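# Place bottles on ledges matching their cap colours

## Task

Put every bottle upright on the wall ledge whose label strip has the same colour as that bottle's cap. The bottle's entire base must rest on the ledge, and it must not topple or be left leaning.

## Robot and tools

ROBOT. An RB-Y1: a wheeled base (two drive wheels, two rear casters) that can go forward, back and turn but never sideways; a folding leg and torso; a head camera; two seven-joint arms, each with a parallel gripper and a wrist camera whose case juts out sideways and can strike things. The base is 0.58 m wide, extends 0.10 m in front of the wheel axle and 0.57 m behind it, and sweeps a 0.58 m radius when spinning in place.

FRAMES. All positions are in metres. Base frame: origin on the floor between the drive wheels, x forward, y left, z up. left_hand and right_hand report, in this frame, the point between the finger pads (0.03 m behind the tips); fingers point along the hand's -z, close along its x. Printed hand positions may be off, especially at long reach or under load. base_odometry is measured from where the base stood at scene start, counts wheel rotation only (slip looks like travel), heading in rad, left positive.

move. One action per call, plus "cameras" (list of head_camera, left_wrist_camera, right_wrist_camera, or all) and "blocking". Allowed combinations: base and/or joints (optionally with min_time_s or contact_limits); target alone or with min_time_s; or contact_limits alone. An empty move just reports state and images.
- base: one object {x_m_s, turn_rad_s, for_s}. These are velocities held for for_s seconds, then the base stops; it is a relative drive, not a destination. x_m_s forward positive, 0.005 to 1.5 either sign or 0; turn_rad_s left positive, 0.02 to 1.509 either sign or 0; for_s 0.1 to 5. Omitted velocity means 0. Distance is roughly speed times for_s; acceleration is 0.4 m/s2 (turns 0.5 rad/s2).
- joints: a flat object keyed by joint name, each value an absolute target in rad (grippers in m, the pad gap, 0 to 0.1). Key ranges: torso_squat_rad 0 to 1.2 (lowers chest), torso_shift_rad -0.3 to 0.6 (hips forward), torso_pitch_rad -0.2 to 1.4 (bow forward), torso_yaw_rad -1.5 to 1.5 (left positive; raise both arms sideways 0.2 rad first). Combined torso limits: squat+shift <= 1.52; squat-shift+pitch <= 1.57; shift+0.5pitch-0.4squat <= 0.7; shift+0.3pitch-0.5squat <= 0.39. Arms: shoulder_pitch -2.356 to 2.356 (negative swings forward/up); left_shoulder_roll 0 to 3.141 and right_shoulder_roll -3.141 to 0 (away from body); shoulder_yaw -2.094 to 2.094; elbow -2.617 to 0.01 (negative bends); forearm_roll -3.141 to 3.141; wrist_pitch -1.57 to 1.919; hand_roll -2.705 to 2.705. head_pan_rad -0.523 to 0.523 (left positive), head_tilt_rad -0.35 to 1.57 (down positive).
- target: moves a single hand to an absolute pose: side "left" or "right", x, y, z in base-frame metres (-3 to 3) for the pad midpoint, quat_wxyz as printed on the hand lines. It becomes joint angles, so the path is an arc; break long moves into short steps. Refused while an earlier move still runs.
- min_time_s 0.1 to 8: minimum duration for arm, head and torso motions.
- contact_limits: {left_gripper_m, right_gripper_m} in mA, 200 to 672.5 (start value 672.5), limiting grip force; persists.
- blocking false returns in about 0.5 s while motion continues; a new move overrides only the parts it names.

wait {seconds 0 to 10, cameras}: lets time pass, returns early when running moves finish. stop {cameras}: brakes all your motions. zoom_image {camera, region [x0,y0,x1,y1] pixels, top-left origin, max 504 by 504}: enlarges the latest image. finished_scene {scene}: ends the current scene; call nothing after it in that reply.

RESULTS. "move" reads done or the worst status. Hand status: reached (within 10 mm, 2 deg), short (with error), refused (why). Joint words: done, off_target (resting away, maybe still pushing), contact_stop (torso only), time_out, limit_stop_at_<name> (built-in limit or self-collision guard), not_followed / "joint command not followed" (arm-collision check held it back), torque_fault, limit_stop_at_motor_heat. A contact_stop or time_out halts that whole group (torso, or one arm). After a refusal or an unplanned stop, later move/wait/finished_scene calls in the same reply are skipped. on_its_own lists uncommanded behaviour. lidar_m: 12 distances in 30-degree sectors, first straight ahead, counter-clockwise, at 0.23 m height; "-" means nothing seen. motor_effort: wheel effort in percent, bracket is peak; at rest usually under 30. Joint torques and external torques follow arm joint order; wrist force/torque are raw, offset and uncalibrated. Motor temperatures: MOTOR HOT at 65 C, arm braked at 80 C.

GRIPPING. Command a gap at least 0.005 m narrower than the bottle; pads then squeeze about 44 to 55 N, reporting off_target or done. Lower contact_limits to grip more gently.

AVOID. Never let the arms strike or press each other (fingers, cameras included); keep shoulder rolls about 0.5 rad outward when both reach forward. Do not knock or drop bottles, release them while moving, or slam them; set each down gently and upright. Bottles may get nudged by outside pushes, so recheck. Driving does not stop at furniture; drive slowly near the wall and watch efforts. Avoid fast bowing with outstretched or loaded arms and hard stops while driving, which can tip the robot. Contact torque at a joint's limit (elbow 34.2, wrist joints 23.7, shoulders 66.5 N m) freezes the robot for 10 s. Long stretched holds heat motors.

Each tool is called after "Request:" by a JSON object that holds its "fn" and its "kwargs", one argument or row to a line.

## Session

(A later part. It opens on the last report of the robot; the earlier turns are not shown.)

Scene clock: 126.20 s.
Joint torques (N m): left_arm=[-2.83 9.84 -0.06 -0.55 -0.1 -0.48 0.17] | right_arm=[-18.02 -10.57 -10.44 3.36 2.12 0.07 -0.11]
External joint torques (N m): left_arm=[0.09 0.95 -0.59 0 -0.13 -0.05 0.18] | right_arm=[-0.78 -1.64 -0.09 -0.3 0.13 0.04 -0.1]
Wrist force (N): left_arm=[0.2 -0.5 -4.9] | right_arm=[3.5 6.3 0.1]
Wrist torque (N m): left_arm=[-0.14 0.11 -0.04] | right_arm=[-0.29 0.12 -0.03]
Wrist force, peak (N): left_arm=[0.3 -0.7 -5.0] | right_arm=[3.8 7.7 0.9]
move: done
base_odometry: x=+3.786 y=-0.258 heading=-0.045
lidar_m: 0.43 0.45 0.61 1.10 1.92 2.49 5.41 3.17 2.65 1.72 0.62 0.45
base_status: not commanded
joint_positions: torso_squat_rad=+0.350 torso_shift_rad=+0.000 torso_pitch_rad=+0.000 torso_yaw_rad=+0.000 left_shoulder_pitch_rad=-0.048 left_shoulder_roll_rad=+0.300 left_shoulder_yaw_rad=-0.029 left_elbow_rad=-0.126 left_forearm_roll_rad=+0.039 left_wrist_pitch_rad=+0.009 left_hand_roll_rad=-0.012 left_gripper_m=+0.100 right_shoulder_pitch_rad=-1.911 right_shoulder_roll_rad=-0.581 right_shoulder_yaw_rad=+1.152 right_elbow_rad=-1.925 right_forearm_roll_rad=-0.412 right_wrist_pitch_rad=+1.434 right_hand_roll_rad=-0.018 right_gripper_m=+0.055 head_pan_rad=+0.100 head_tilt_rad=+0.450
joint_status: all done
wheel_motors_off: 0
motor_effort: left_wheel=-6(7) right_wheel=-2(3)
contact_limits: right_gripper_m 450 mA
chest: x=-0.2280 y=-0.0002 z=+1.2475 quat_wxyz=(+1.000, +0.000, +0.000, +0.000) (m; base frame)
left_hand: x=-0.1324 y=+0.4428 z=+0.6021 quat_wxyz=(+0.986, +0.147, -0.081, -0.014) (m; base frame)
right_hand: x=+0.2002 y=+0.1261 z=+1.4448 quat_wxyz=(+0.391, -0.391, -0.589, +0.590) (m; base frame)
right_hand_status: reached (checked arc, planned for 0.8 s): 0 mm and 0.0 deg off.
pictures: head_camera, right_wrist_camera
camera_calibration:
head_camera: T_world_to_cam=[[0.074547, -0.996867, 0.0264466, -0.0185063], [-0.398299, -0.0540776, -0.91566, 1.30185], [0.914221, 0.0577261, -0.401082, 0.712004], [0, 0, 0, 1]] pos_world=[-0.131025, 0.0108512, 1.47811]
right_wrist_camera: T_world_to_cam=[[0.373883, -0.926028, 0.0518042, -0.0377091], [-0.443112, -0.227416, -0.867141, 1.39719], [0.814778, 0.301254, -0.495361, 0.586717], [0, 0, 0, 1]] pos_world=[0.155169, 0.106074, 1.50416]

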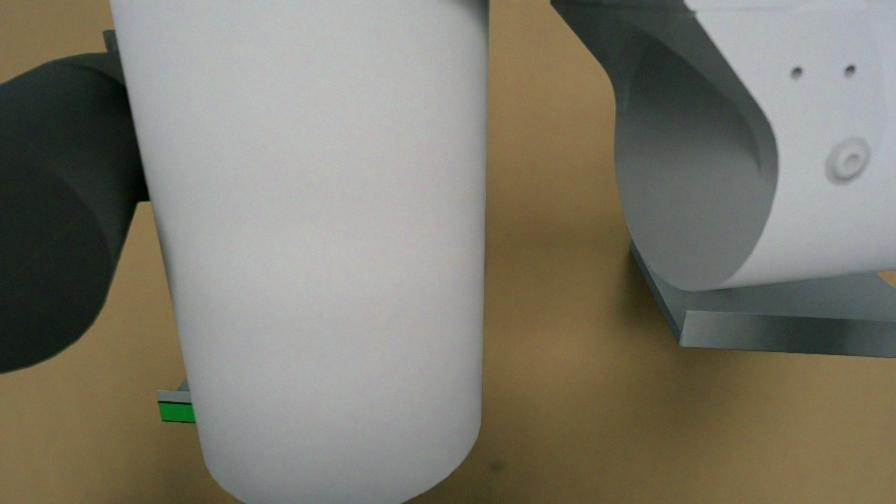

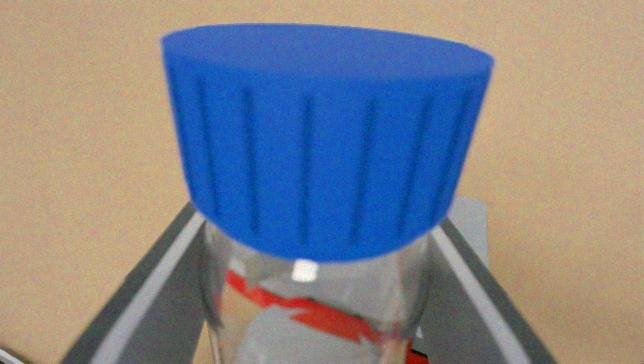

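Request:
{"fn": "move", "kwargs": {
  "target": {"side": "right", "x": 0.20, "y": -0.12, "z": 1.45, "quat_wxyz": [0.4419, -0.4419, -0.552, 0.552]},
  "min_time_s": 1.2
}}

Request:
{"fn": "move", "kwargs": {
  "target": {"side": "right", "x": 0.19, "y": -0.40, "z": 1.45, "quat_wxyz": [0.5, -0.5, -0.5, 0.5]},
  "min_time_s": 1.3
}}

Request:
{"fn": "move", "kwargs": {
  "target": {"side": "right", "x": 0.20, "y": -0.565, "z": 1.45, "quat_wxyz": [0.5584, -0.5584, -0.4338, 0.4338]},
  "min_time_s": 1.0
}}

Request:
{"fn": "move", "kwargs": {
  "joints": {"head_pan_rad": -0.4},
  "cameras": ["head_camera", "right_wrist_camera"]
}}

Scene clock: 128.87 s.
Joint torques (N m): left_arm=[-2.77 9.89 -0.16 -0.6 -0.06 -0.53 0.31] | right_arm=[-12.81 -4.07 -9.69 4.53 2.05 -0.2 0.08]
External joint torques (N m): left_arm=[0.15 0.99 -0.7 -0.05 -0.09 -0.1 0.32] | right_arm=[0.51 0.29 -0.89 -0.33 0.15 -0.19 0.09]
Wrist force (N): left_arm=[0.4 -0.7 -4.8] | right_arm=[3.4 6.7 0.0]
Wrist torque (N m): left_arm=[-0.12 0.11 -0.04] | right_arm=[-0.35 0.09 -0.18]
Wrist force, peak (N): left_arm=[-0.1 -0.7 -5.1] | right_arm=[3.8 7.5 0.1]
move: done
base_odometry: x=+3.786 y=-0.258 heading=-0.045
lidar_m: 0.43 0.45 0.62 1.11 1.93 2.50 5.41 3.17 2.66 1.72 0.62 0.45
base_status: not commanded
joint_positions: torso_squat_rad=+0.350 torso_shift_rad=+0.000 torso_pitch_rad=+0.000 torso_yaw_rad=+0.000 left_shoulder_pitch_rad=-0.048 left_shoulder_roll_rad=+0.300 left_shoulder_yaw_rad=-0.029 left_elbow_rad=-0.126 left_forearm_roll_rad=+0.039 left_wrist_pitch_rad=+0.009 left_hand_roll_rad=-0.012 left_gripper_m=+0.100 right_shoulder_pitch_rad=-1.658 right_shoulder_roll_rad=-1.405 right_shoulder_yaw_rad=+1.027 right_elbow_rad=-2.438 right_forearm_roll_rad=-0.553 right_wrist_pitch_rad=+1.274 right_hand_roll_rad=+0.003 right_gripper_m=+0.055 head_pan_rad=+0.100 head_tilt_rad=+0.450
joint_status: all done
wheel_motors_off: 0
motor_effort: left_wheel=-6(7) right_wheel=-2(3)
contact_limits: right_gripper_m 450 mA
chest: x=-0.2280 y=-0.0002 z=+1.2475 quat_wxyz=(+1.000, +0.000, +0.000, +0.000) (m; base frame)
left_hand: x=-0.1324 y=+0.4428 z=+0.6021 quat_wxyz=(+0.986, +0.148, -0.081, -0.014) (m; base frame)
right_hand: x=+0.2000 y=-0.1201 z=+1.4499 quat_wxyz=(+0.442, -0.442, -0.552, +0.552) (m; base frame)
right_hand_status: reached (checked arc, planned for 1.2 s): 0 mm and 0.0 deg off.
pictures: none

Scene clock: 130.77 s.
Joint torques (N m): left_arm=[-3.1 9.8 0.01 -0.45 0.01 -0.39 0.12] | right_arm=[-5.58 -4.62 -8.13 4.59 0.84 0.14 0.11]
External joint torques (N m): left_arm=[-0.18 0.9 -0.53 0.09 -0.02 0.04 0.12] | right_arm=[-0.16 -0.62 1.77 -0.31 0.15 0.14 0.12]
Wrist force (N): left_arm=[0.1 -0.7 -4.7] | right_arm=[3.2 6.3 0.2]
Wrist torque (N m): left_arm=[-0.10 0.09 -0.05] | right_arm=[-0.30 0.09 -0.06]
Wrist force, peak (N): left_arm=[-0.2 -0.7 -5.0] | right_arm=[3.9 6.9 -0.4]
move: done
base_odometry: x=+3.786 y=-0.258 heading=-0.045
lidar_m: 0.43 0.45 0.62 1.11 1.94 2.49 5.41 3.17 2.66 1.72 0.63 0.45
base_status: not commanded
joint_positions: torso_squat_rad=+0.350 torso_shift_rad=+0.000 torso_pitch_rad=+0.000 torso_yaw_rad=+0.000 left_shoulder_pitch_rad=-0.048 left_shoulder_roll_rad=+0.300 left_shoulder_yaw_rad=-0.029 left_elbow_rad=-0.126 left_forearm_roll_rad=+0.039 left_wrist_pitch_rad=+0.009 left_hand_roll_rad=-0.012 left_gripper_m=+0.100 right_shoulder_pitch_rad=-1.434 right_shoulder_roll_rad=-2.255 right_shoulder_yaw_rad=+1.247 right_elbow_rad=-2.247 right_forearm_roll_rad=-0.484 right_wrist_pitch_rad=+0.380 right_hand_roll_rad=+0.000 right_gripper_m=+0.055 head_pan_rad=+0.100 head_tilt_rad=+0.450
joint_status: all done
wheel_motors_off: 0
motor_effort: left_wheel=-6(7) right_wheel=-2(3)
contact_limits: right_gripper_m 450 mA
chest: x=-0.2280 y=-0.0002 z=+1.2475 quat_wxyz=(+1.000, +0.000, +0.000, +0.000) (m; base frame)
left_hand: x=-0.1324 y=+0.4428 z=+0.6021 quat_wxyz=(+0.986, +0.148, -0.081, -0.014) (m; base frame)
right_hand: x=+0.1896 y=-0.4000 z=+1.4498 quat_wxyz=(+0.501, -0.500, -0.498, +0.500) (m; base frame)
right_hand_status: reached (checked arc, planned for 1.3 s): 0 mm and 0.3 deg off.
pictures: none

Scene clock: 132.10 s.
Joint torques (N m): left_arm=[-3.05 9.68 -0.26 -0.46 -0.12 -0.45 0.3] | right_arm=[-6.14 -6.83 -9.4 4.14 0.65 -0.17 0.21]
External joint torques (N m): left_arm=[-0.13 0.77 -0.8 0.08 -0.15 -0.02 0.31] | right_arm=[0.07 -0.82 1.98 -0.07 0.26 -0.14 0.21]
Wrist force (N): left_arm=[0.1 -0.4 -4.7] | right_arm=[4.0 6.2 0.4]
Wrist torque (N m): left_arm=[-0.15 0.06 -0.05] | right_arm=[-0.23 0.24 -0.23]
Wrist force, peak (N): left_arm=[0.2 -0.7 -5.2] | right_arm=[3.7 7.1 -0.1]
move: done
base_odometry: x=+3.786 y=-0.258 heading=-0.045
lidar_m: 0.43 0.45 0.62 1.10 1.93 2.50 5.41 3.18 2.66 1.73 0.62 0.45
base_status: not commanded
joint_positions: torso_squat_rad=+0.350 torso_shift_rad=+0.000 torso_pitch_rad=+0.000 torso_yaw_rad=+0.000 left_shoulder_pitch_rad=-0.048 left_shoulder_roll_rad=+0.300 left_shoulder_yaw_rad=-0.029 left_elbow_rad=-0.126 left_forearm_roll_rad=+0.039 left_wrist_pitch_rad=+0.009 left_hand_roll_rad=-0.012 left_gripper_m=+0.100 right_shoulder_pitch_rad=-1.370 right_shoulder_roll_rad=-2.221 right_shoulder_yaw_rad=+1.370 right_elbow_rad=-1.834 right_forearm_roll_rad=-0.423 right_wrist_pitch_rad=+0.219 right_hand_roll_rad=+0.016 right_gripper_m=+0.055 head_pan_rad=+0.100 head_tilt_rad=+0.450
joint_status: all done
wheel_motors_off: 0
motor_effort: left_wheel=-6(7) right_wheel=-2(3)
contact_limits: right_gripper_m 450 mA
chest: x=-0.2280 y=-0.0002 z=+1.2475 quat_wxyz=(+1.000, +0.000, +0.000, +0.000) (m; base frame)
left_hand: x=-0.1324 y=+0.4428 z=+0.6021 quat_wxyz=(+0.986, +0.148, -0.081, -0.014) (m; base frame)
right_hand: x=+0.1997 y=-0.5649 z=+1.4501 quat_wxyz=(+0.558, -0.559, -0.434, +0.433) (m; base frame)
right_hand_status: reached (checked arc, planned for 1.0 s): 0 mm and 0.1 deg off.
pictures: none

Scene clock: 133.10 s.
Joint torques (N m): left_arm=[-2.74 10.13 0.13 -0.37 -0.08 -0.39 0.32] | right_arm=[-5.94 -6.69 -9.2 3.87 0.58 -0.12 0.18]
External joint torques (N m): left_arm=[0.18 1.22 -0.41 0.18 -0.11 0.03 0.33] | right_arm=[0.27 -0.65 2.18 -0.34 0.2 -0.09 0.19]
Wrist force (N): left_arm=[0.1 -0.8 -4.6] | right_arm=[3.0 5.9 0.3]
Wrist torque (N m): left_arm=[-0.09 0.08 -0.03] | right_arm=[-0.15 0.11 -0.22]
Wrist force, peak (N): left_arm=[0.2 -0.9 -4.9] | right_arm=[3.7 6.8 0.6]
move: done
base_odometry: x=+3.786 y=-0.258 heading=-0.045
lidar_m: 0.43 0.45 0.62 1.10 1.93 2.50 5.41 3.17 2.66 1.73 0.62 0.45
base_status: not commanded
joint_positions: torso_squat_rad=+0.350 torso_shift_rad=+0.000 torso_pitch_rad=+0.000 torso_yaw_rad=+0.000 left_shoulder_pitch_rad=-0.048 left_shoulder_roll_rad=+0.300 left_shoulder_yaw_rad=-0.029 left_elbow_rad=-0.126 left_forearm_roll_rad=+0.039 left_wrist_pitch_rad=+0.009 left_hand_roll_rad=-0.012 left_gripper_m=+0.100 right_shoulder_pitch_rad=-1.370 right_shoulder_roll_rad=-2.221 right_shoulder_yaw_rad=+1.370 right_elbow_rad=-1.834 right_forearm_roll_rad=-0.423 right_wrist_pitch_rad=+0.219 right_hand_roll_rad=+0.016 right_gripper_m=+0.055 head_pan_rad=-0.400 head_tilt_rad=+0.450
joint_status: all done
wheel_motors_off: 0
motor_effort: left_wheel=-6(7) right_wheel=-2(3)
contact_limits: right_gripper_m 450 mA
chest: x=-0.2280 y=-0.0002 z=+1.2475 quat_wxyz=(+1.000, +0.000, +0.000, +0.000) (m; base frame)
left_hand: x=-0.1324 y=+0.4428 z=+0.6021 quat_wxyz=(+0.986, +0.148, -0.081, -0.014) (m; base frame)
right_hand: x=+0.1997 y=-0.5649 z=+1.4501 quat_wxyz=(+0.558, -0.559, -0.434, +0.433) (m; base frame)
pictures: head_camera, right_wrist_camera
camera_calibration:
head_camera: T_world_to_cam=[[-0.412527, -0.91056, 0.0264945, -0.118836], [-0.375822, 0.143627, -0.915494, 1.30636], [0.829807, -0.387623, -0.401459, 0.694969], [0, 0, 0, 1]] pos_world=[-0.134755, -0.0264497, 1.47811]
right_wrist_camera: T_world_to_cam=[[-0.26458, -0.962995, 0.0513524, -0.570427], [-0.488202, 0.0878295, -0.8683, 1.43331], [0.831658, -0.254805, -0.493375, 0.477578], [0, 0, 0, 1]] pos_world=[0.151639, -0.553516, 1.50946]

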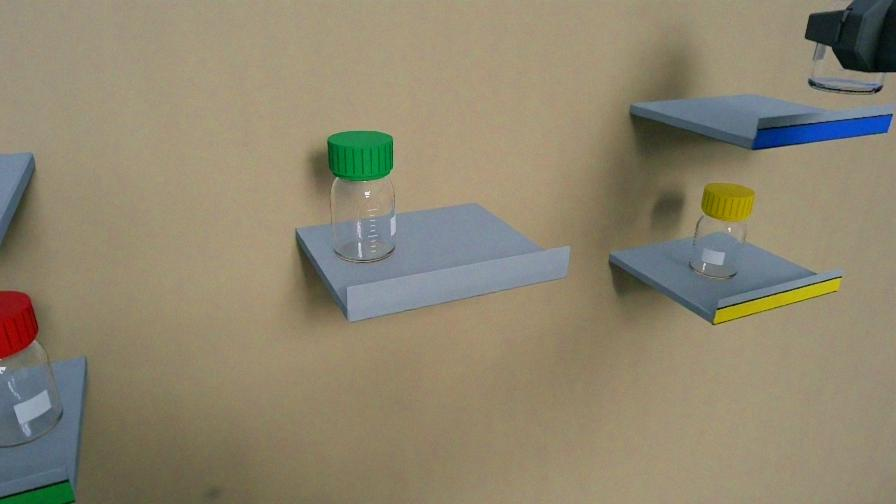

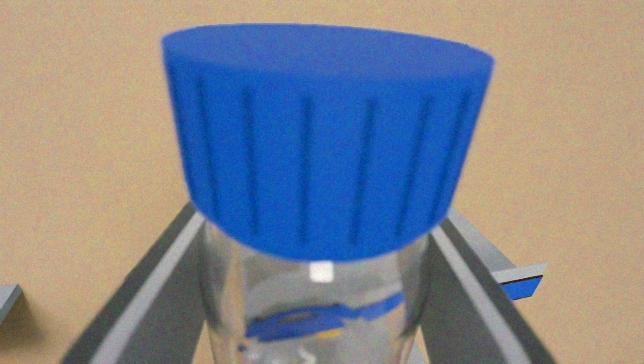

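Request:
{"fn": "move", "kwargs": {
  "target": {"side": "right", "x": 0.267, "y": -0.582, "z": 1.45, "quat_wxyz": [0.5584, -0.5584, -0.4338, 0.4338]},
  "min_time_s": 0.8
}}

Request:
{"fn": "move", "kwargs": {
  "target": {"side": "right", "x": 0.333, "y": -0.60, "z": 1.445, "quat_wxyz": [0.5584, -0.5584, -0.4338, 0.4338]},
  "min_time_s": 0.8
}}

Request:
{"fn": "move", "kwargs": {
  "target": {"side": "right", "x": 0.333, "y": -0.60, "z": 1.409, "quat_wxyz": [0.5584, -0.5584, -0.4338, 0.4338]},
  "min_time_s": 0.8,
  "cameras": ["head_camera", "right_wrist_camera"]
}}

Scene clock: 136.47 s.
Joint torques (N m): left_arm=[-2.95 9.87 0.05 -0.51 -0.09 -0.49 0.37] | right_arm=[-9.62 -10.19 -12.04 3.81 0.15 -0.42 0.05]
External joint torques (N m): left_arm=[-0.03 0.96 -0.49 0.04 -0.12 -0.07 0.37] | right_arm=[0.98 -1.79 -0.54 0.15 -0.2 -0.08 0.06]
Wrist force (N): left_arm=[0.0 -0.7 -4.5] | right_arm=[4.0 6.5 0.9]
Wrist torque (N m): left_arm=[-0.12 0.07 -0.05] | right_arm=[-0.29 0.19 -0.20]
Wrist force, peak (N): left_arm=[0.1 -0.7 -5.1] | right_arm=[4.1 6.8 1.0]
move: done
base_odometry: x=+3.786 y=-0.258 heading=-0.045
lidar_m: 0.43 0.45 0.62 1.11 1.93 2.49 5.41 3.17 2.65 1.72 0.63 0.45
base_status: not commanded
joint_positions: torso_squat_rad=+0.350 torso_shift_rad=+0.000 torso_pitch_rad=+0.000 torso_yaw_rad=+0.000 left_shoulder_pitch_rad=-0.048 left_shoulder_roll_rad=+0.300 left_shoulder_yaw_rad=-0.029 left_elbow_rad=-0.126 left_forearm_roll_rad=+0.039 left_wrist_pitch_rad=+0.009 left_hand_roll_rad=-0.012 left_gripper_m=+0.100 right_shoulder_pitch_rad=-1.339 right_shoulder_roll_rad=-1.966 right_shoulder_yaw_rad=+1.320 right_elbow_rad=-1.541 right_forearm_roll_rad=-0.522 right_wrist_pitch_rad=+0.191 right_hand_roll_rad=+0.169 right_gripper_m=+0.055 head_pan_rad=-0.400 head_tilt_rad=+0.450
joint_status: all done
wheel_motors_off: 0
motor_effort: left_wheel=-6(7) right_wheel=-1(3)
contact_limits: right_gripper_m 450 mA
chest: x=-0.2280 y=-0.0002 z=+1.2475 quat_wxyz=(+1.000, +0.000, +0.000, +0.000) (m; base frame)
left_hand: x=-0.1324 y=+0.4428 z=+0.6021 quat_wxyz=(+0.986, +0.148, -0.081, -0.014) (m; base frame)
right_hand: x=+0.2670 y=-0.5819 z=+1.4497 quat_wxyz=(+0.556, -0.562, -0.436, +0.431) (m; base frame)
right_hand_status: reached (checked arc, planned for 0.8 s): 0 mm and 0.6 deg off.
pictures: none

Scene clock: 137.63 s.
Joint torques (N m): left_arm=[-3.12 9.78 -0.36 -0.65 -0.17 -0.45 0.33] | right_arm=[-16.16 -7.34 -8.33 3.84 0.16 -0.92 -0.15]
External joint torques (N m): left_arm=[-0.21 0.87 -0.9 -0.11 -0.2 -0.02 0.34] | right_arm=[-1.01 -1.93 1.86 0.29 -0.03 0 -0.15]
Wrist force (N): left_arm=[0.0 -0.8 -4.7] | right_arm=[3.2 5.5 0.0]
Wrist torque (N m): left_arm=[-0.11 0.07 -0.04] | right_arm=[-0.18 0.07 -0.19]
Wrist force, peak (N): left_arm=[-0.4 -0.7 -4.9] | right_arm=[3.1 7.1 0.4]
move: done
base_odometry: x=+3.786 y=-0.258 heading=-0.045
lidar_m: 0.43 0.44 0.61 1.11 1.93 2.49 5.41 3.17 2.65 1.73 0.62 0.45
base_status: not commanded
joint_positions: torso_squat_rad=+0.350 torso_shift_rad=+0.000 torso_pitch_rad=+0.000 torso_yaw_rad=+0.000 left_shoulder_pitch_rad=-0.048 left_shoulder_roll_rad=+0.300 left_shoulder_yaw_rad=-0.029 left_elbow_rad=-0.126 left_forearm_roll_rad=+0.039 left_wrist_pitch_rad=+0.009 left_hand_roll_rad=-0.012 left_gripper_m=+0.100 right_shoulder_pitch_rad=-1.577 right_shoulder_roll_rad=-1.693 right_shoulder_yaw_rad=+1.588 right_elbow_rad=-1.155 right_forearm_roll_rad=-0.824 right_wrist_pitch_rad=+0.087 right_hand_roll_rad=+0.478 right_gripper_m=+0.055 head_pan_rad=-0.400 head_tilt_rad=+0.450
joint_status: all done
wheel_motors_off: 0
motor_effort: left_wheel=-6(7) right_wheel=-1(3)
contact_limits: right_gripper_m 450 mA
chest: x=-0.2279 y=-0.0002 z=+1.2475 quat_wxyz=(+1.000, +0.000, +0.000, +0.000) (m; base frame)
left_hand: x=-0.1324 y=+0.4428 z=+0.6021 quat_wxyz=(+0.986, +0.148, -0.081, -0.014) (m; base frame)
right_hand: x=+0.3329 y=-0.5999 z=+1.4449 quat_wxyz=(+0.556, -0.564, -0.435, +0.428) (m; base frame)
right_hand_status: reached (checked arc, planned for 0.8 s): 0 mm and 1.0 deg off.
pictures: none

Scene clock: 138.90 s.
Joint torques (N m): left_arm=[-3.3 9.65 -0.24 -0.52 -0.15 -0.42 0.23] | right_arm=[-15.12 -12.77 -11.09 2.93 0.03 -0.73 -0.04]
External joint torques (N m): left_arm=[-0.38 0.74 -0.78 0.02 -0.19 0 0.23] | right_arm=[-0.09 -1.28 -0.48 -0.06 -0.15 -0.02 -0.03]
Wrist force (N): left_arm=[0.0 -1.0 -4.4] | right_arm=[3.6 6.7 0.4]
Wrist torque (N m): left_arm=[-0.08 0.07 -0.03] | right_arm=[-0.29 0.09 -0.03]
Wrist force, peak (N): left_arm=[-0.1 -0.7 -4.9] | right_arm=[3.9 6.7 0.1]
move: done
base_odometry: x=+3.786 y=-0.258 heading=-0.045
lidar_m: 0.42 0.44 0.62 1.11 1.93 2.49 5.41 3.17 2.65 1.72 0.62 0.45
base_status: not commanded
joint_positions: torso_squat_rad=+0.350 torso_shift_rad=+0.000 torso_pitch_rad=+0.000 torso_yaw_rad=+0.000 left_shoulder_pitch_rad=-0.048 left_shoulder_roll_rad=+0.300 left_shoulder_yaw_rad=-0.029 left_elbow_rad=-0.126 left_forearm_roll_rad=+0.039 left_wrist_pitch_rad=+0.009 left_hand_roll_rad=-0.012 left_gripper_m=+0.100 right_shoulder_pitch_rad=-1.264 right_shoulder_roll_rad=-1.692 right_shoulder_yaw_rad=+1.287 right_elbow_rad=-1.191 right_forearm_roll_rad=-0.646 right_wrist_pitch_rad=+0.085 right_hand_roll_rad=+0.360 right_gripper_m=+0.055 head_pan_rad=-0.400 head_tilt_rad=+0.450
joint_status: all done
wheel_motors_off: 0
motor_effort: left_wheel=-6(7) right_wheel=-2(3)
contact_limits: right_gripper_m 450 mA
chest: x=-0.2279 y=-0.0002 z=+1.2475 quat_wxyz=(+1.000, +0.000, +0.000, +0.000) (m; base frame)
left_hand: x=-0.1324 y=+0.4428 z=+0.6021 quat_wxyz=(+0.986, +0.148, -0.081, -0.014) (m; base frame)
right_hand: x=+0.3329 y=-0.6004 z=+1.4091 quat_wxyz=(+0.561, -0.554, -0.433, +0.438) (m; base frame)
right_hand_status: reached (checked arc, planned for 0.8 s): 0 mm and 0.8 deg off.
pictures: head_camera, right_wrist_camera
camera_calibration:
head_camera: T_world_to_cam=[[-0.412436, -0.910601, 0.0264955, -0.118785], [-0.375851, 0.143596, -0.915487, 1.30638], [0.829839, -0.387538, -0.401475, 0.694917], [0, 0, 0, 1]] pos_world=[-0.134655, -0.0264496, 1.47811]
right_wrist_camera: T_world_to_cam=[[-0.25733, -0.964924, 0.0519798, -0.571685], [-0.500948, 0.0872097, -0.861072, 1.45952], [0.826337, -0.247619, -0.505818, 0.361109], [0, 0, 0, 1]] pos_world=[0.285636, -0.5895, 1.46913]

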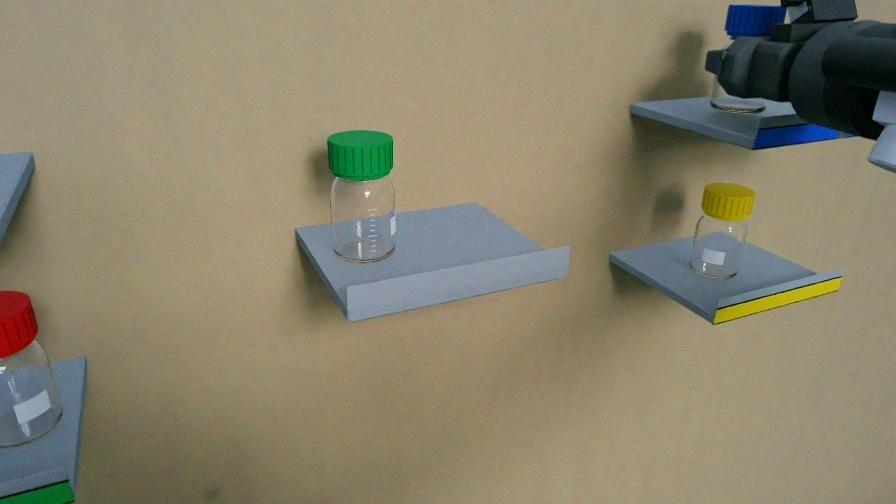

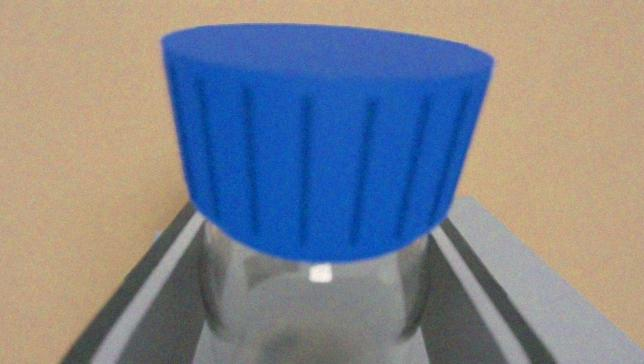

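Request:
{"fn": "move", "kwargs": {
  "target": {"side": "right", "x": 0.333, "y": -0.60, "z": 1.4025, "quat_wxyz": [0.5584, -0.5584, -0.4338, 0.4338]},
  "min_time_s": 0.5
}}

Scene clock: 140.03 s.
Joint torques (N m): left_arm=[-3.19 9.73 -0.09 -0.45 0.03 -0.43 0.27] | right_arm=[-12.63 -12.64 -9.88 1.77 0.13 -0.36 -0.11]
External joint torques (N m): left_arm=[-0.27 0.82 -0.63 0.1 0 -0.01 0.27] | right_arm=[2.38 -0.04 0.82 -1.08 -0.04 0.29 -0.1]
Wrist force (N): left_arm=[0.0 -0.5 -4.5] | right_arm=[1.9 2.5 1.4]
Wrist torque (N m): left_arm=[-0.14 0.06 -0.05] | right_arm=[-0.32 0.17 0.05]
Wrist force, peak (N): left_arm=[0.0 -0.9 -5.0] | right_arm=[3.3 6.2 0.3]
move: done
base_odometry: x=+3.786 y=-0.258 heading=-0.045
lidar_m: 0.43 0.45 0.61 1.11 1.93 2.50 5.41 3.17 2.66 1.72 0.62 0.46
base_status: not commanded
joint_positions: torso_squat_rad=+0.350 torso_shift_rad=+0.000 torso_pitch_rad=+0.000 torso_yaw_rad=+0.000 left_shoulder_pitch_rad=-0.048 left_shoulder_roll_rad=+0.300 left_shoulder_yaw_rad=-0.029 left_elbow_rad=-0.126 left_forearm_roll_rad=+0.039 left_wrist_pitch_rad=+0.009 left_hand_roll_rad=-0.012 left_gripper_m=+0.100 right_shoulder_pitch_rad=-1.203 right_shoulder_roll_rad=-1.689 right_shoulder_yaw_rad=+1.225 right_elbow_rad=-1.197 right_forearm_roll_rad=-0.603 right_wrist_pitch_rad=+0.087 right_hand_roll_rad=+0.331 right_gripper_m=+0.055 head_pan_rad=-0.400 head_tilt_rad=+0.450
joint_status: all done
wheel_motors_off: 0
motor_effort: left_wheel=-6(7) right_wheel=-3(3)
contact_limits: right_gripper_m 450 mA
chest: x=-0.2279 y=-0.0002 z=+1.2475 quat_wxyz=(+1.000, +0.000, +0.000, +0.000) (m; base frame)
left_hand: x=-0.1324 y=+0.4428 z=+0.6021 quat_wxyz=(+0.986, +0.148, -0.081, -0.014) (m; base frame)
right_hand: x=+0.3328 y=-0.6006 z=+1.4031 quat_wxyz=(+0.561, -0.553, -0.432, +0.439) (m; base frame)
right_hand_status: reached (checked arc, planned for 0.5 s): 1 mm and 1.0 deg off.
pictures: none

Request:
{"fn": "move", "kwargs": {
  "joints": {"right_gripper_m": 0.1},
  "cameras": ["right_wrist_camera"]
}}

Request:
{"fn": "move", "kwargs": {
  "target": {"side": "right", "x": 0.267, "y": -0.582, "z": 1.412, "quat_wxyz": [0.5584, -0.5584, -0.4338, 0.4338]},
  "min_time_s": 0.8
}}

Request:
{"fn": "move", "kwargs": {
  "target": {"side": "right", "x": 0.195, "y": -0.56, "z": 1.42, "quat_wxyz": [0.5584, -0.5584, -0.4338, 0.4338]},
  "min_time_s": 0.8,
  "cameras": ["head_camera", "right_wrist_camera"]
}}

Scene clock: 142.03 s.
Joint torques (N m): left_arm=[-2.79 9.91 -0.18 -0.32 -0.1 -0.53 0.26] | right_arm=[-13.13 -13 -9.8 2.51 0.07 -0.68 -0.27]
External joint torques (N m): left_arm=[0.13 1 -0.71 0.22 -0.13 -0.1 0.26] | right_arm=[1.88 -0.41 0.89 -0.34 -0.1 -0.03 -0.26]
Wrist force (N): left_arm=[0.0 -0.7 -4.5] | right_arm=[3.3 4.4 0.1]
Wrist torque (N m): left_arm=[-0.12 0.06 -0.04] | right_arm=[-0.25 0.11 0.01]
Wrist force, peak (N): left_arm=[0.2 -0.8 -5.0] | right_arm=[4.2 5.0 0.6]
move: done
base_odometry: x=+3.786 y=-0.258 heading=-0.045
lidar_m: 0.43 0.44 0.62 1.11 1.93 2.49 5.41 3.17 2.67 1.72 0.61 0.45
base_status: not commanded
joint_positions: torso_squat_rad=+0.350 torso_shift_rad=+0.000 torso_pitch_rad=+0.000 torso_yaw_rad=+0.000 left_shoulder_pitch_rad=-0.048 left_shoulder_roll_rad=+0.300 left_shoulder_yaw_rad=-0.029 left_elbow_rad=-0.126 left_forearm_roll_rad=+0.039 left_wrist_pitch_rad=+0.009 left_hand_roll_rad=-0.012 left_gripper_m=+0.100 right_shoulder_pitch_rad=-1.203 right_shoulder_roll_rad=-1.689 right_shoulder_yaw_rad=+1.225 right_elbow_rad=-1.197 right_forearm_roll_rad=-0.603 right_wrist_pitch_rad=+0.087 right_hand_roll_rad=+0.331 right_gripper_m=+0.100 head_pan_rad=-0.400 head_tilt_rad=+0.450
joint_status: all done
wheel_motors_off: 0
motor_effort: left_wheel=-7(7) right_wheel=-2(3)
contact_limits: right_gripper_m 450 mA
chest: x=-0.2279 y=-0.0002 z=+1.2475 quat_wxyz=(+1.000, +0.000, +0.000, +0.000) (m; base frame)
left_hand: x=-0.1324 y=+0.4428 z=+0.6021 quat_wxyz=(+0.986, +0.148, -0.081, -0.014) (m; base frame)
right_hand: x=+0.3328 y=-0.6005 z=+1.4030 quat_wxyz=(+0.561, -0.553, -0.432, +0.439) (m; base frame)
pictures: right_wrist_camera
camera_calibration:
right_wrist_camera: T_world_to_cam=[[-0.25615, -0.965239, 0.0519672, -0.572047], [-0.50365, 0.0873832, -0.859477, 1.45304], [0.82506, -0.246329, -0.508526, 0.363079], [0, 0, 0, 1]] pos_world=[0.285734, -0.589697, 1.46322]

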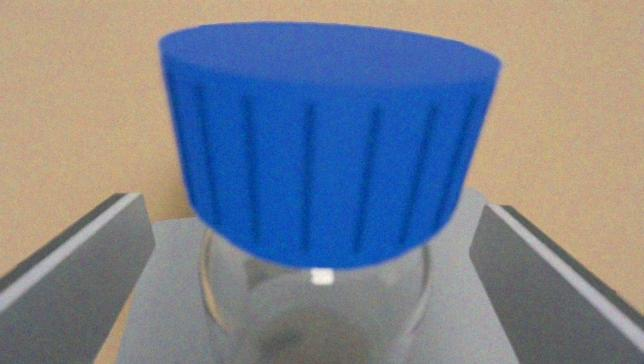

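Scene clock: 143.17 s.
Joint torques (N m): left_arm=[-3.13 9.8 0.08 -0.74 -0.1 -0.45 0.23] | right_arm=[-11.59 -9.75 -8.62 3.45 -0.05 0.63 0.03]
External joint torques (N m): left_arm=[-0.21 0.89 -0.46 -0.2 -0.13 -0.02 0.23] | right_arm=[-0.97 -0.25 2.94 -0.43 -0.32 0.03 0.04]
Wrist force (N): left_arm=[0.0 -0.7 -4.8] | right_arm=[2.5 4.6 0.9]
Wrist torque (N m): left_arm=[-0.12 0.09 -0.04] | right_arm=[-0.25 -0.03 -0.04]
Wrist force, peak (N): left_arm=[-0.2 -0.5 -5.0] | right_arm=[4.0 5.2 0.6]
move: done
base_odometry: x=+3.786 y=-0.258 heading=-0.045
lidar_m: 0.43 0.45 0.62 1.11 1.93 2.50 5.41 3.17 2.65 1.73 0.63 0.45
base_status: not commanded
joint_positions: torso_squat_rad=+0.350 torso_shift_rad=+0.000 torso_pitch_rad=+0.000 torso_yaw_rad=+0.000 left_shoulder_pitch_rad=-0.048 left_shoulder_roll_rad=+0.300 left_shoulder_yaw_rad=-0.029 left_elbow_rad=-0.126 left_forearm_roll_rad=+0.039 left_wrist_pitch_rad=+0.009 left_hand_roll_rad=-0.012 left_gripper_m=+0.100 right_shoulder_pitch_rad=-1.278 right_shoulder_roll_rad=-1.970 right_shoulder_yaw_rad=+1.367 right_elbow_rad=-1.590 right_forearm_roll_rad=-0.064 right_wrist_pitch_rad=+0.203 right_hand_roll_rad=-0.305 right_gripper_m=+0.100 head_pan_rad=-0.400 head_tilt_rad=+0.450
joint_status: all done
wheel_motors_off: 0
motor_effort: left_wheel=-6(6) right_wheel=-2(3)
contact_limits: right_gripper_m 450 mA
chest: x=-0.2280 y=-0.0002 z=+1.2475 quat_wxyz=(+1.000, +0.000, +0.000, +0.000) (m; base frame)
left_hand: x=-0.1324 y=+0.4428 z=+0.6021 quat_wxyz=(+0.986, +0.148, -0.081, -0.014) (m; base frame)
right_hand: x=+0.2669 y=-0.5819 z=+1.4124 quat_wxyz=(+0.562, -0.556, -0.430, +0.436) (m; base frame)
right_hand_status: reached (checked arc, planned for 0.8 s): 0 mm and 0.7 deg off.
pictures: none

Scene clock: 144.30 s.
Joint torques (N m): left_arm=[-3.02 9.75 0.04 -0.54 -0.05 -0.49 0.23] | right_arm=[-6.88 -7.41 -7.94 3.74 0.24 0.95 -0.14]
External joint torques (N m): left_arm=[-0.1 0.85 -0.5 0.01 -0.08 -0.07 0.24] | right_arm=[-0.94 -1.02 3.36 -0.45 -0.09 0.13 -0.13]
Wrist force (N): left_arm=[0.1 -0.7 -4.9] | right_arm=[3.4 4.9 1.0]
Wrist torque (N m): left_arm=[-0.12 0.09 -0.04] | right_arm=[-0.31 0.14 -0.07]
Wrist force, peak (N): left_arm=[0.0 -0.3 -5.1] | right_arm=[3.9 5.3 1.3]
move: done
base_odometry: x=+3.786 y=-0.258 heading=-0.045
lidar_m: 0.43 0.45 0.62 1.11 1.93 2.49 5.41 3.17 2.65 1.73 0.62 0.45
base_status: not commanded
joint_positions: torso_squat_rad=+0.350 torso_shift_rad=+0.000 torso_pitch_rad=+0.000 torso_yaw_rad=+0.000 left_shoulder_pitch_rad=-0.048 left_shoulder_roll_rad=+0.300 left_shoulder_yaw_rad=-0.029 left_elbow_rad=-0.126 left_forearm_roll_rad=+0.039 left_wrist_pitch_rad=+0.009 left_hand_roll_rad=-0.012 left_gripper_m=+0.100 right_shoulder_pitch_rad=-1.343 right_shoulder_roll_rad=-2.241 right_shoulder_yaw_rad=+1.441 right_elbow_rad=-1.910 right_forearm_roll_rad=+0.020 right_wrist_pitch_rad=+0.255 right_hand_roll_rad=-0.422 right_gripper_m=+0.100 head_pan_rad=-0.400 head_tilt_rad=+0.450
joint_status: all done
wheel_motors_off: 0
motor_effort: left_wheel=-7(7) right_wheel=-2(3)
contact_limits: right_gripper_m 450 mA
chest: x=-0.2280 y=-0.0002 z=+1.2475 quat_wxyz=(+1.000, +0.000, +0.000, +0.000) (m; base frame)
left_hand: x=-0.1324 y=+0.4428 z=+0.6020 quat_wxyz=(+0.986, +0.147, -0.081, -0.014) (m; base frame)
right_hand: x=+0.1951 y=-0.5599 z=+1.4201 quat_wxyz=(+0.559, -0.558, -0.433, +0.434) (m; base frame)
right_hand_status: reached (checked arc, planned for 0.8 s): 0 mm and 0.1 deg off.
pictures: head_camera, right_wrist_camera
camera_calibration:
head_camera: T_world_to_cam=[[-0.41253, -0.910559, 0.0264962, -0.118839], [-0.375747, 0.143592, -0.91553, 1.30642], [0.82984, -0.387639, -0.401375, 0.69485], [0, 0, 0, 1]] pos_world=[-0.134755, -0.0264496, 1.47811]
right_wrist_camera: T_world_to_cam=[[-0.26388, -0.96318, 0.0514974, -0.56576], [-0.491904, 0.0884563, -0.866144, 1.40254], [0.829697, -0.25389, -0.497134, 0.474137], [0, 0, 0, 1]] pos_world=[0.147234, -0.548614, 1.47965]

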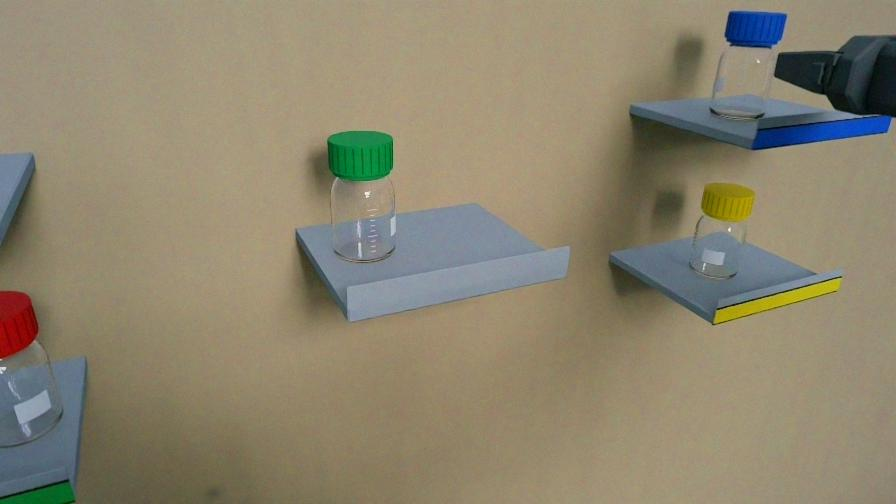

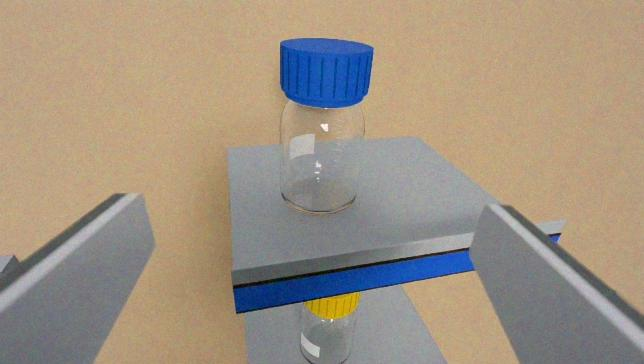

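Request:
{"fn": "move", "kwargs": {
  "target": {"side": "right", "x": 0.19, "y": -0.38, "z": 1.40, "quat_wxyz": [0.5, -0.5, -0.5, 0.5]},
  "min_time_s": 1.0
}}

Request:
{"fn": "move", "kwargs": {
  "target": {"side": "right", "x": 0.20, "y": -0.12, "z": 1.36, "quat_wxyz": [0.4419, -0.4419, -0.552, 0.552]},
  "min_time_s": 1.2
}}

Request:
{"fn": "move", "kwargs": {
  "target": {"side": "right", "x": 0.215, "y": 0.055, "z": 1.25, "quat_wxyz": [0.4419, -0.4419, -0.552, 0.552]},
  "min_time_s": 1.2
}}

Request:
{"fn": "move", "kwargs": {
  "joints": {"head_pan_rad": 0.0},
  "cameras": ["head_camera", "right_wrist_camera"]
}}

Scene clock: 146.40 s.
Joint torques (N m): left_arm=[-2.94 9.98 -0.39 -0.48 -0.13 -0.43 0.38] | right_arm=[-7.01 -4.6 -9.21 3.89 0.66 0.87 0.01]
External joint torques (N m): left_arm=[-0.02 1.07 -0.93 0.06 -0.16 -0.01 0.39] | right_arm=[-1.2 0.32 0.41 -0.25 -0.13 0.1 0.02]
Wrist force (N): left_arm=[-0.2 -0.6 -4.7] | right_arm=[2.8 4.7 0.0]
Wrist torque (N m): left_arm=[-0.15 0.06 -0.04] | right_arm=[-0.29 0.03 -0.20]
Wrist force, peak (N): left_arm=[0.1 -0.6 -5.0] | right_arm=[4.2 5.0 0.7]
move: done
base_odometry: x=+3.786 y=-0.258 heading=-0.045
lidar_m: 0.43 0.45 0.61 1.10 1.93 2.49 5.41 3.16 2.65 1.72 0.62 0.45
base_status: not commanded
joint_positions: torso_squat_rad=+0.350 torso_shift_rad=+0.000 torso_pitch_rad=+0.000 torso_yaw_rad=+0.000 left_shoulder_pitch_rad=-0.048 left_shoulder_roll_rad=+0.300 left_shoulder_yaw_rad=-0.029 left_elbow_rad=-0.126 left_forearm_roll_rad=+0.039 left_wrist_pitch_rad=+0.009 left_hand_roll_rad=-0.012 left_gripper_m=+0.100 right_shoulder_pitch_rad=-1.369 right_shoulder_roll_rad=-2.224 right_shoulder_yaw_rad=+1.350 right_elbow_rad=-2.377 right_forearm_roll_rad=-0.019 right_wrist_pitch_rad=+0.508 right_hand_roll_rad=-0.398 right_gripper_m=+0.100 head_pan_rad=-0.400 head_tilt_rad=+0.450
joint_status: all done
wheel_motors_off: 0
motor_effort: left_wheel=-7(7) right_wheel=-2(3)
contact_limits: right_gripper_m 450 mA
chest: x=-0.2280 y=-0.0002 z=+1.2475 quat_wxyz=(+1.000, +0.000, +0.000, +0.000) (m; base frame)
left_hand: x=-0.1324 y=+0.4428 z=+0.6020 quat_wxyz=(+0.986, +0.147, -0.081, -0.014) (m; base frame)
right_hand: x=+0.1899 y=-0.3801 z=+1.3997 quat_wxyz=(+0.500, -0.500, -0.500, +0.500) (m; base frame)
right_hand_status: reached (checked arc, planned for 1.0 s): 0 mm and 0.0 deg off.
pictures: none

Scene clock: 148.33 s.
Joint torques (N m): left_arm=[-3.03 9.61 0.06 -0.46 -0.1 -0.4 0.33] | right_arm=[-14.11 -6.15 -9.22 2.32 1.59 0.21 0]
External joint torques (N m): left_arm=[-0.12 0.71 -0.48 0.08 -0.14 0.02 0.33] | right_arm=[-0.28 -0.89 -0.17 -0.09 -0.31 -0.18 0.01]
Wrist force (N): left_arm=[0.0 -0.5 -4.7] | right_arm=[3.3 4.6 1.0]
Wrist torque (N m): left_arm=[-0.12 0.08 -0.04] | right_arm=[-0.25 0.11 -0.18]
Wrist force, peak (N): left_arm=[0.2 -1.0 -5.0] | right_arm=[3.9 5.7 0.4]
move: done
base_odometry: x=+3.786 y=-0.258 heading=-0.045
lidar_m: 0.43 0.45 0.62 1.11 1.94 2.49 5.40 3.17 2.66 1.72 0.62 0.45
base_status: not commanded
joint_positions: torso_squat_rad=+0.350 torso_shift_rad=+0.000 torso_pitch_rad=+0.000 torso_yaw_rad=+0.000 left_shoulder_pitch_rad=-0.048 left_shoulder_roll_rad=+0.300 left_shoulder_yaw_rad=-0.029 left_elbow_rad=-0.126 left_forearm_roll_rad=+0.039 left_wrist_pitch_rad=+0.009 left_hand_roll_rad=-0.012 left_gripper_m=+0.100 right_shoulder_pitch_rad=-1.525 right_shoulder_roll_rad=-1.358 right_shoulder_yaw_rad=+1.279 right_elbow_rad=-2.568 right_forearm_roll_rad=-0.159 right_wrist_pitch_rad=+1.348 right_hand_roll_rad=-0.195 right_gripper_m=+0.100 head_pan_rad=-0.400 head_tilt_rad=+0.450
joint_status: all done
wheel_motors_off: 0
motor_effort: left_wheel=-6(7) right_wheel=-2(3)
contact_limits: right_gripper_m 450 mA
chest: x=-0.2280 y=-0.0002 z=+1.2475 quat_wxyz=(+1.000, +0.000, +0.000, +0.000) (m; base frame)
left_hand: x=-0.1324 y=+0.4428 z=+0.6020 quat_wxyz=(+0.986, +0.147, -0.081, -0.014) (m; base frame)
right_hand: x=+0.1992 y=-0.1200 z=+1.3596 quat_wxyz=(+0.440, -0.440, -0.553, +0.554) (m; base frame)
right_hand_status: reached (checked arc, planned for 1.2 s): 1 mm and 0.4 deg off.
pictures: none

Scene clock: 149.90 s.
Joint torques (N m): left_arm=[-2.96 9.65 -0.17 -0.72 -0.2 -0.42 0.32] | right_arm=[-16.55 -7.19 -6.91 -0.36 1.79 0.34 -0.09]
External joint torques (N m): left_arm=[-0.04 0.76 -0.71 -0.18 -0.23 0.01 0.33] | right_arm=[1.57 -1.21 3.52 0.19 -0.16 -0.12 -0.09]
Wrist force (N): left_arm=[0.3 -0.6 -4.9] | right_arm=[3.1 4.7 0.5]
Wrist torque (N m): left_arm=[-0.12 0.11 -0.04] | right_arm=[-0.31 0.05 -0.03]
Wrist force, peak (N): left_arm=[0.2 -1.0 -5.1] | right_arm=[3.0 6.1 0.9]
move: done
base_odometry: x=+3.786 y=-0.258 heading=-0.045
lidar_m: 0.43 0.45 0.61 1.11 1.94 2.49 5.41 3.17 2.65 1.72 0.62 0.45
base_status: not commanded
joint_positions: torso_squat_rad=+0.350 torso_shift_rad=+0.000 torso_pitch_rad=+0.000 torso_yaw_rad=+0.000 left_shoulder_pitch_rad=-0.048 left_shoulder_roll_rad=+0.300 left_shoulder_yaw_rad=-0.029 left_elbow_rad=-0.126 left_forearm_roll_rad=+0.039 left_wrist_pitch_rad=+0.009 left_hand_roll_rad=-0.012 left_gripper_m=+0.100 right_shoulder_pitch_rad=-1.492 right_shoulder_roll_rad=-0.505 right_shoulder_yaw_rad=+1.492 right_elbow_rad=-2.085 right_forearm_roll_rad=+0.124 right_wrist_pitch_rad=+1.707 right_hand_roll_rad=-0.233 right_gripper_m=+0.100 head_pan_rad=-0.400 head_tilt_rad=+0.450
joint_status: all done
wheel_motors_off: 0
motor_effort: left_wheel=-6(7) right_wheel=-2(3)
contact_limits: right_gripper_m 450 mA
chest: x=-0.2280 y=-0.0002 z=+1.2475 quat_wxyz=(+1.000, +0.000, +0.000, +0.000) (m; base frame)
left_hand: x=-0.1324 y=+0.4428 z=+0.6020 quat_wxyz=(+0.986, +0.147, -0.081, -0.014) (m; base frame)
right_hand: x=+0.2147 y=+0.0550 z=+1.2503 quat_wxyz=(+0.442, -0.442, -0.552, +0.552) (m; base frame)
right_hand_status: reached (checked arc, planned for 1.2 s): 0 mm and 0.0 deg off.
pictures: none

Scene clock: 150.83 s.
Joint torques (N m): left_arm=[-2.94 9.34 0.05 -0.49 -0.24 -0.55 0.26] | right_arm=[-17.12 -7.26 -7.98 -0.62 1.61 0.58 -0.16]
External joint torques (N m): left_arm=[-0.02 0.44 -0.49 0.06 -0.27 -0.13 0.27] | right_arm=[1 -1.27 2.45 -0.08 -0.34 0.12 -0.15]
Wrist force (N): left_arm=[0.1 -0.6 -4.8] | right_arm=[2.8 5.2 0.8]
Wrist torque (N m): left_arm=[-0.12 0.09 -0.05] | right_arm=[-0.36 0.03 -0.06]
Wrist force, peak (N): left_arm=[-0.2 -0.5 -5.0] | right_arm=[3.8 5.1 0.8]
move: done
base_odometry: x=+3.786 y=-0.258 heading=-0.045
lidar_m: 0.43 0.45 0.61 1.11 1.93 2.49 5.41 3.17 2.65 1.72 0.63 0.45
base_status: not commanded
joint_positions: torso_squat_rad=+0.350 torso_shift_rad=+0.000 torso_pitch_rad=+0.000 torso_yaw_rad=+0.000 left_shoulder_pitch_rad=-0.048 left_shoulder_roll_rad=+0.300 left_shoulder_yaw_rad=-0.029 left_elbow_rad=-0.126 left_forearm_roll_rad=+0.039 left_wrist_pitch_rad=+0.009 left_hand_roll_rad=-0.012 left_gripper_m=+0.100 right_shoulder_pitch_rad=-1.492 right_shoulder_roll_rad=-0.505 right_shoulder_yaw_rad=+1.492 right_elbow_rad=-2.085 right_forearm_roll_rad=+0.124 right_wrist_pitch_rad=+1.707 right_hand_roll_rad=-0.233 right_gripper_m=+0.100 head_pan_rad=+0.000 head_tilt_rad=+0.450
joint_status: all done
wheel_motors_off: 0
motor_effort: left_wheel=-6(6) right_wheel=-1(2)
contact_limits: right_gripper_m 450 mA
chest: x=-0.2280 y=-0.0002 z=+1.2475 quat_wxyz=(+1.000, +0.000, +0.000, +0.000) (m; base frame)
left_hand: x=-0.1324 y=+0.4428 z=+0.6020 quat_wxyz=(+0.986, +0.147, -0.081, -0.014) (m; base frame)
right_hand: x=+0.2147 y=+0.0550 z=+1.2503 quat_wxyz=(+0.442, -0.442, -0.552, +0.552) (m; base frame)
pictures: head_camera, right_wrist_camera
camera_calibration:
head_camera: T_world_to_cam=[[-0.0253488, -0.999327, 0.0265042, -0.0391055], [-0.40179, -0.0140925, -0.915623, 1.30112], [0.915381, -0.0338591, -0.401163, 0.712281], [0, 0, 0, 1]] pos_world=[-0.130223, 0.00337393, 1.47811]
right_wrist_camera: T_world_to_cam=[[0.202405, -0.977959, 0.0512645, -0.0586018], [-0.476101, -0.144012, -0.867518, 1.22178], [0.85578, 0.151183, -0.494757, 0.498692], [0, 0, 0, 1]] pos_world=[0.166784, 0.043248, 1.30966]

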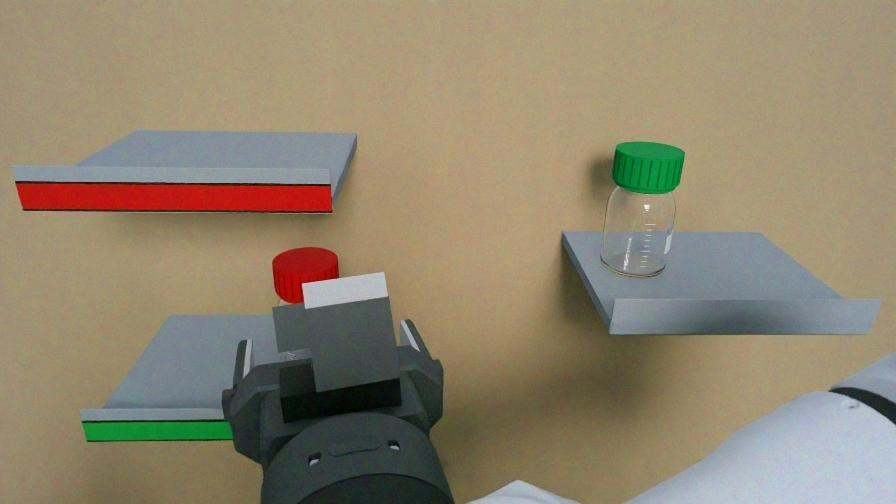

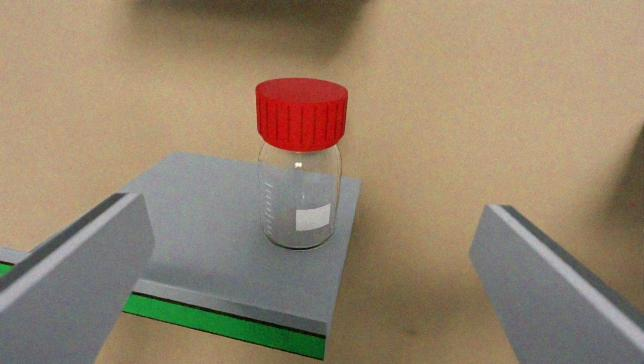

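Request:
{"fn": "move", "kwargs": {
  "target": {"side": "right", "x": 0.220, "y": 0.060, "z": 1.217, "quat_wxyz": [0.4419, -0.4419, -0.552, 0.552]},
  "min_time_s": 0.6
}}

Request:
{"fn": "move", "kwargs": {
  "target": {"side": "right", "x": 0.278, "y": 0.0747, "z": 1.216, "quat_wxyz": [0.4419, -0.4419, -0.552, 0.552]},
  "min_time_s": 0.7
}}

Request:
{"fn": "move", "kwargs": {
  "target": {"side": "right", "x": 0.335, "y": 0.0893, "z": 1.212, "quat_wxyz": [0.4419, -0.4419, -0.552, 0.552]},
  "min_time_s": 0.7,
  "cameras": ["head_camera", "right_wrist_camera"]
}}

Scene clock: 153.63 s.
Joint torques (N m): left_arm=[-3.25 9.95 -0.16 -0.6 -0.06 -0.48 0.28] | right_arm=[-16.31 -5.52 -7.35 -0.59 1.97 0.35 -0.21]
External joint torques (N m): left_arm=[-0.33 1.06 -0.7 -0.05 -0.09 -0.05 0.28] | right_arm=[1.97 0.11 2.99 0.36 0.04 -0.21 -0.21]
Wrist force (N): left_arm=[0.0 -0.8 -4.6] | right_arm=[3.0 4.7 0.3]
Wrist torque (N m): left_arm=[-0.11 0.06 -0.05] | right_arm=[-0.26 0.07 -0.06]
Wrist force, peak (N): left_arm=[0.0 -0.6 -5.0] | right_arm=[3.9 5.3 0.8]
move: done
base_odometry: x=+3.786 y=-0.258 heading=-0.045
lidar_m: 0.43 0.45 0.62 1.11 1.93 2.49 5.41 3.17 2.65 1.73 0.62 0.45
base_status: not commanded
joint_positions: torso_squat_rad=+0.350 torso_shift_rad=+0.000 torso_pitch_rad=+0.000 torso_yaw_rad=+0.000 left_shoulder_pitch_rad=-0.048 left_shoulder_roll_rad=+0.300 left_shoulder_yaw_rad=-0.029 left_elbow_rad=-0.126 left_forearm_roll_rad=+0.039 left_wrist_pitch_rad=+0.009 left_hand_roll_rad=-0.012 left_gripper_m=+0.100 right_shoulder_pitch_rad=-1.447 right_shoulder_roll_rad=-0.456 right_shoulder_yaw_rad=+1.562 right_elbow_rad=-2.007 right_forearm_roll_rad=+0.195 right_wrist_pitch_rad=+1.685 right_hand_roll_rad=-0.284 right_gripper_m=+0.100 head_pan_rad=+0.000 head_tilt_rad=+0.450
joint_status: all done
wheel_motors_off: 0
motor_effort: left_wheel=-6(7) right_wheel=-1(3)
contact_limits: right_gripper_m 450 mA
chest: x=-0.2280 y=-0.0002 z=+1.2475 quat_wxyz=(+1.000, +0.000, +0.000, +0.000) (m; base frame)
left_hand: x=-0.1324 y=+0.4428 z=+0.6020 quat_wxyz=(+0.986, +0.147, -0.081, -0.014) (m; base frame)
right_hand: x=+0.2200 y=+0.0599 z=+1.2173 quat_wxyz=(+0.442, -0.442, -0.552, +0.552) (m; base frame)
right_hand_status: reached (checked arc, planned for 0.6 s): 0 mm and 0.0 deg off.
pictures: none

Scene clock: 154.67 s.
Joint torques (N m): left_arm=[-2.69 9.39 -0.3 -0.57 -0.16 -0.54 0.24] | right_arm=[-20.11 -6.23 -10.22 -0.19 1.84 0.84 -0.04]
External joint torques (N m): left_arm=[0.23 0.49 -0.84 -0.02 -0.19 -0.11 0.24] | right_arm=[0.05 0.18 0.47 -0.04 -0.04 0.22 -0.04]
Wrist force (N): left_arm=[0.0 -0.4 -4.6] | right_arm=[3.7 3.9 0.5]
Wrist torque (N m): left_arm=[-0.14 0.07 -0.05] | right_arm=[-0.17 0.09 -0.04]
Wrist force, peak (N): left_arm=[0.2 -0.8 -5.0] | right_arm=[4.3 5.3 1.2]
move: done
base_odometry: x=+3.786 y=-0.258 heading=-0.045
lidar_m: 0.43 0.45 0.62 1.10 1.93 2.50 5.41 3.16 2.65 1.72 0.63 0.45
base_status: not commanded
joint_positions: torso_squat_rad=+0.350 torso_shift_rad=+0.000 torso_pitch_rad=+0.000 torso_yaw_rad=+0.000 left_shoulder_pitch_rad=-0.048 left_shoulder_roll_rad=+0.300 left_shoulder_yaw_rad=-0.029 left_elbow_rad=-0.126 left_forearm_roll_rad=+0.039 left_wrist_pitch_rad=+0.009 left_hand_roll_rad=-0.012 left_gripper_m=+0.100 right_shoulder_pitch_rad=-1.469 right_shoulder_roll_rad=-0.425 right_shoulder_yaw_rad=+1.546 right_elbow_rad=-1.751 right_forearm_roll_rad=+0.168 right_wrist_pitch_rad=+1.462 right_hand_roll_rad=-0.313 right_gripper_m=+0.100 head_pan_rad=+0.000 head_tilt_rad=+0.450
joint_status: all done
wheel_motors_off: 0
motor_effort: left_wheel=-6(6) right_wheel=-2(3)
contact_limits: right_gripper_m 450 mA
chest: x=-0.2280 y=-0.0002 z=+1.2475 quat_wxyz=(+1.000, +0.000, +0.000, +0.000) (m; base frame)
left_hand: x=-0.1324 y=+0.4428 z=+0.6020 quat_wxyz=(+0.986, +0.147, -0.081, -0.014) (m; base frame)
right_hand: x=+0.2780 y=+0.0745 z=+1.2159 quat_wxyz=(+0.442, -0.442, -0.552, +0.552) (m; base frame)
right_hand_status: reached (checked arc, planned for 0.7 s): 0 mm and 0.0 deg off.
pictures: none

Scene clock: 155.80 s.
Joint torques (N m): left_arm=[-2.72 9.74 -0.13 -0.37 -0.07 -0.35 0.3] | right_arm=[-21.24 -7.24 -9.31 0.51 1.69 0.77 0.05]
External joint torques (N m): left_arm=[0.2 0.84 -0.67 0.18 -0.1 0.08 0.31] | right_arm=[0.73 -0.1 0.92 -0.13 -0.06 0.09 0.06]
Wrist force (N): left_arm=[-0.1 -0.9 -4.6] | right_arm=[2.4 4.8 0.6]
Wrist torque (N m): left_arm=[-0.09 0.06 -0.04] | right_arm=[-0.32 -0.03 -0.03]
Wrist force, peak (N): left_arm=[-0.2 -0.4 -5.0] | right_arm=[4.3 5.2 -0.2]
move: done
base_odometry: x=+3.786 y=-0.258 heading=-0.045
lidar_m: 0.43 0.44 0.61 1.10 1.93 2.50 5.41 3.17 2.65 1.72 0.62 0.45
base_status: not commanded
joint_positions: torso_squat_rad=+0.350 torso_shift_rad=+0.000 torso_pitch_rad=+0.000 torso_yaw_rad=+0.000 left_shoulder_pitch_rad=-0.048 left_shoulder_roll_rad=+0.300 left_shoulder_yaw_rad=-0.029 left_elbow_rad=-0.126 left_forearm_roll_rad=+0.039 left_wrist_pitch_rad=+0.009 left_hand_roll_rad=-0.012 left_gripper_m=+0.100 right_shoulder_pitch_rad=-1.488 right_shoulder_roll_rad=-0.343 right_shoulder_yaw_rad=+1.543 right_elbow_rad=-1.440 right_forearm_roll_rad=+0.158 right_wrist_pitch_rad=+1.236 right_hand_roll_rad=-0.348 right_gripper_m=+0.100 head_pan_rad=+0.000 head_tilt_rad=+0.450
joint_status: all done
wheel_motors_off: 0
motor_effort: left_wheel=-6(7) right_wheel=-2(3)
contact_limits: right_gripper_m 450 mA
chest: x=-0.2280 y=-0.0002 z=+1.2475 quat_wxyz=(+1.000, +0.000, +0.000, +0.000) (m; base frame)
left_hand: x=-0.1324 y=+0.4428 z=+0.6020 quat_wxyz=(+0.986, +0.147, -0.081, -0.014) (m; base frame)
right_hand: x=+0.3349 y=+0.0891 z=+1.2120 quat_wxyz=(+0.442, -0.442, -0.552, +0.552) (m; base frame)
right_hand_status: reached (checked arc, planned for 0.7 s): 0 mm and 0.0 deg off.
pictures: head_camera, right_wrist_camera
camera_calibration:
head_camera: T_world_to_cam=[[-0.0253488, -0.999327, 0.0265042, -0.0391055], [-0.40179, -0.0140925, -0.915623, 1.30112], [0.915381, -0.0338591, -0.401163, 0.712281], [0, 0, 0, 1]] pos_world=[-0.130223, 0.00337393, 1.47811]
right_wrist_camera: T_world_to_cam=[[0.202082, -0.978008, 0.0516092, -0.0478697], [-0.476397, -0.144205, -0.867324, 1.25065], [0.855692, 0.150684, -0.495062, 0.37221], [0, 0, 0, 1]] pos_world=[0.286982, 0.0774464, 1.27146]

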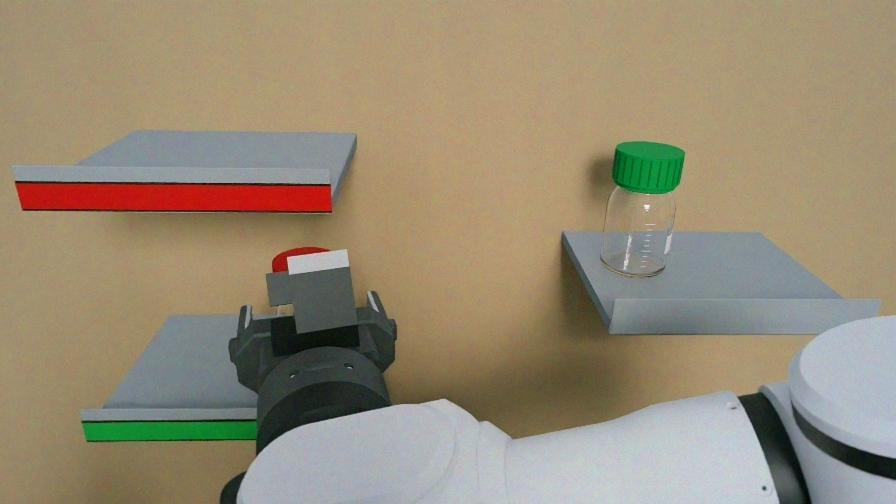

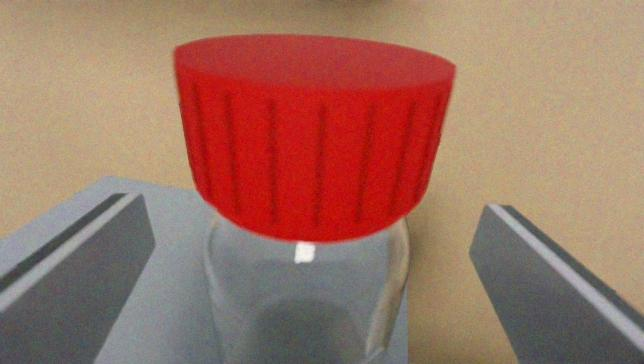

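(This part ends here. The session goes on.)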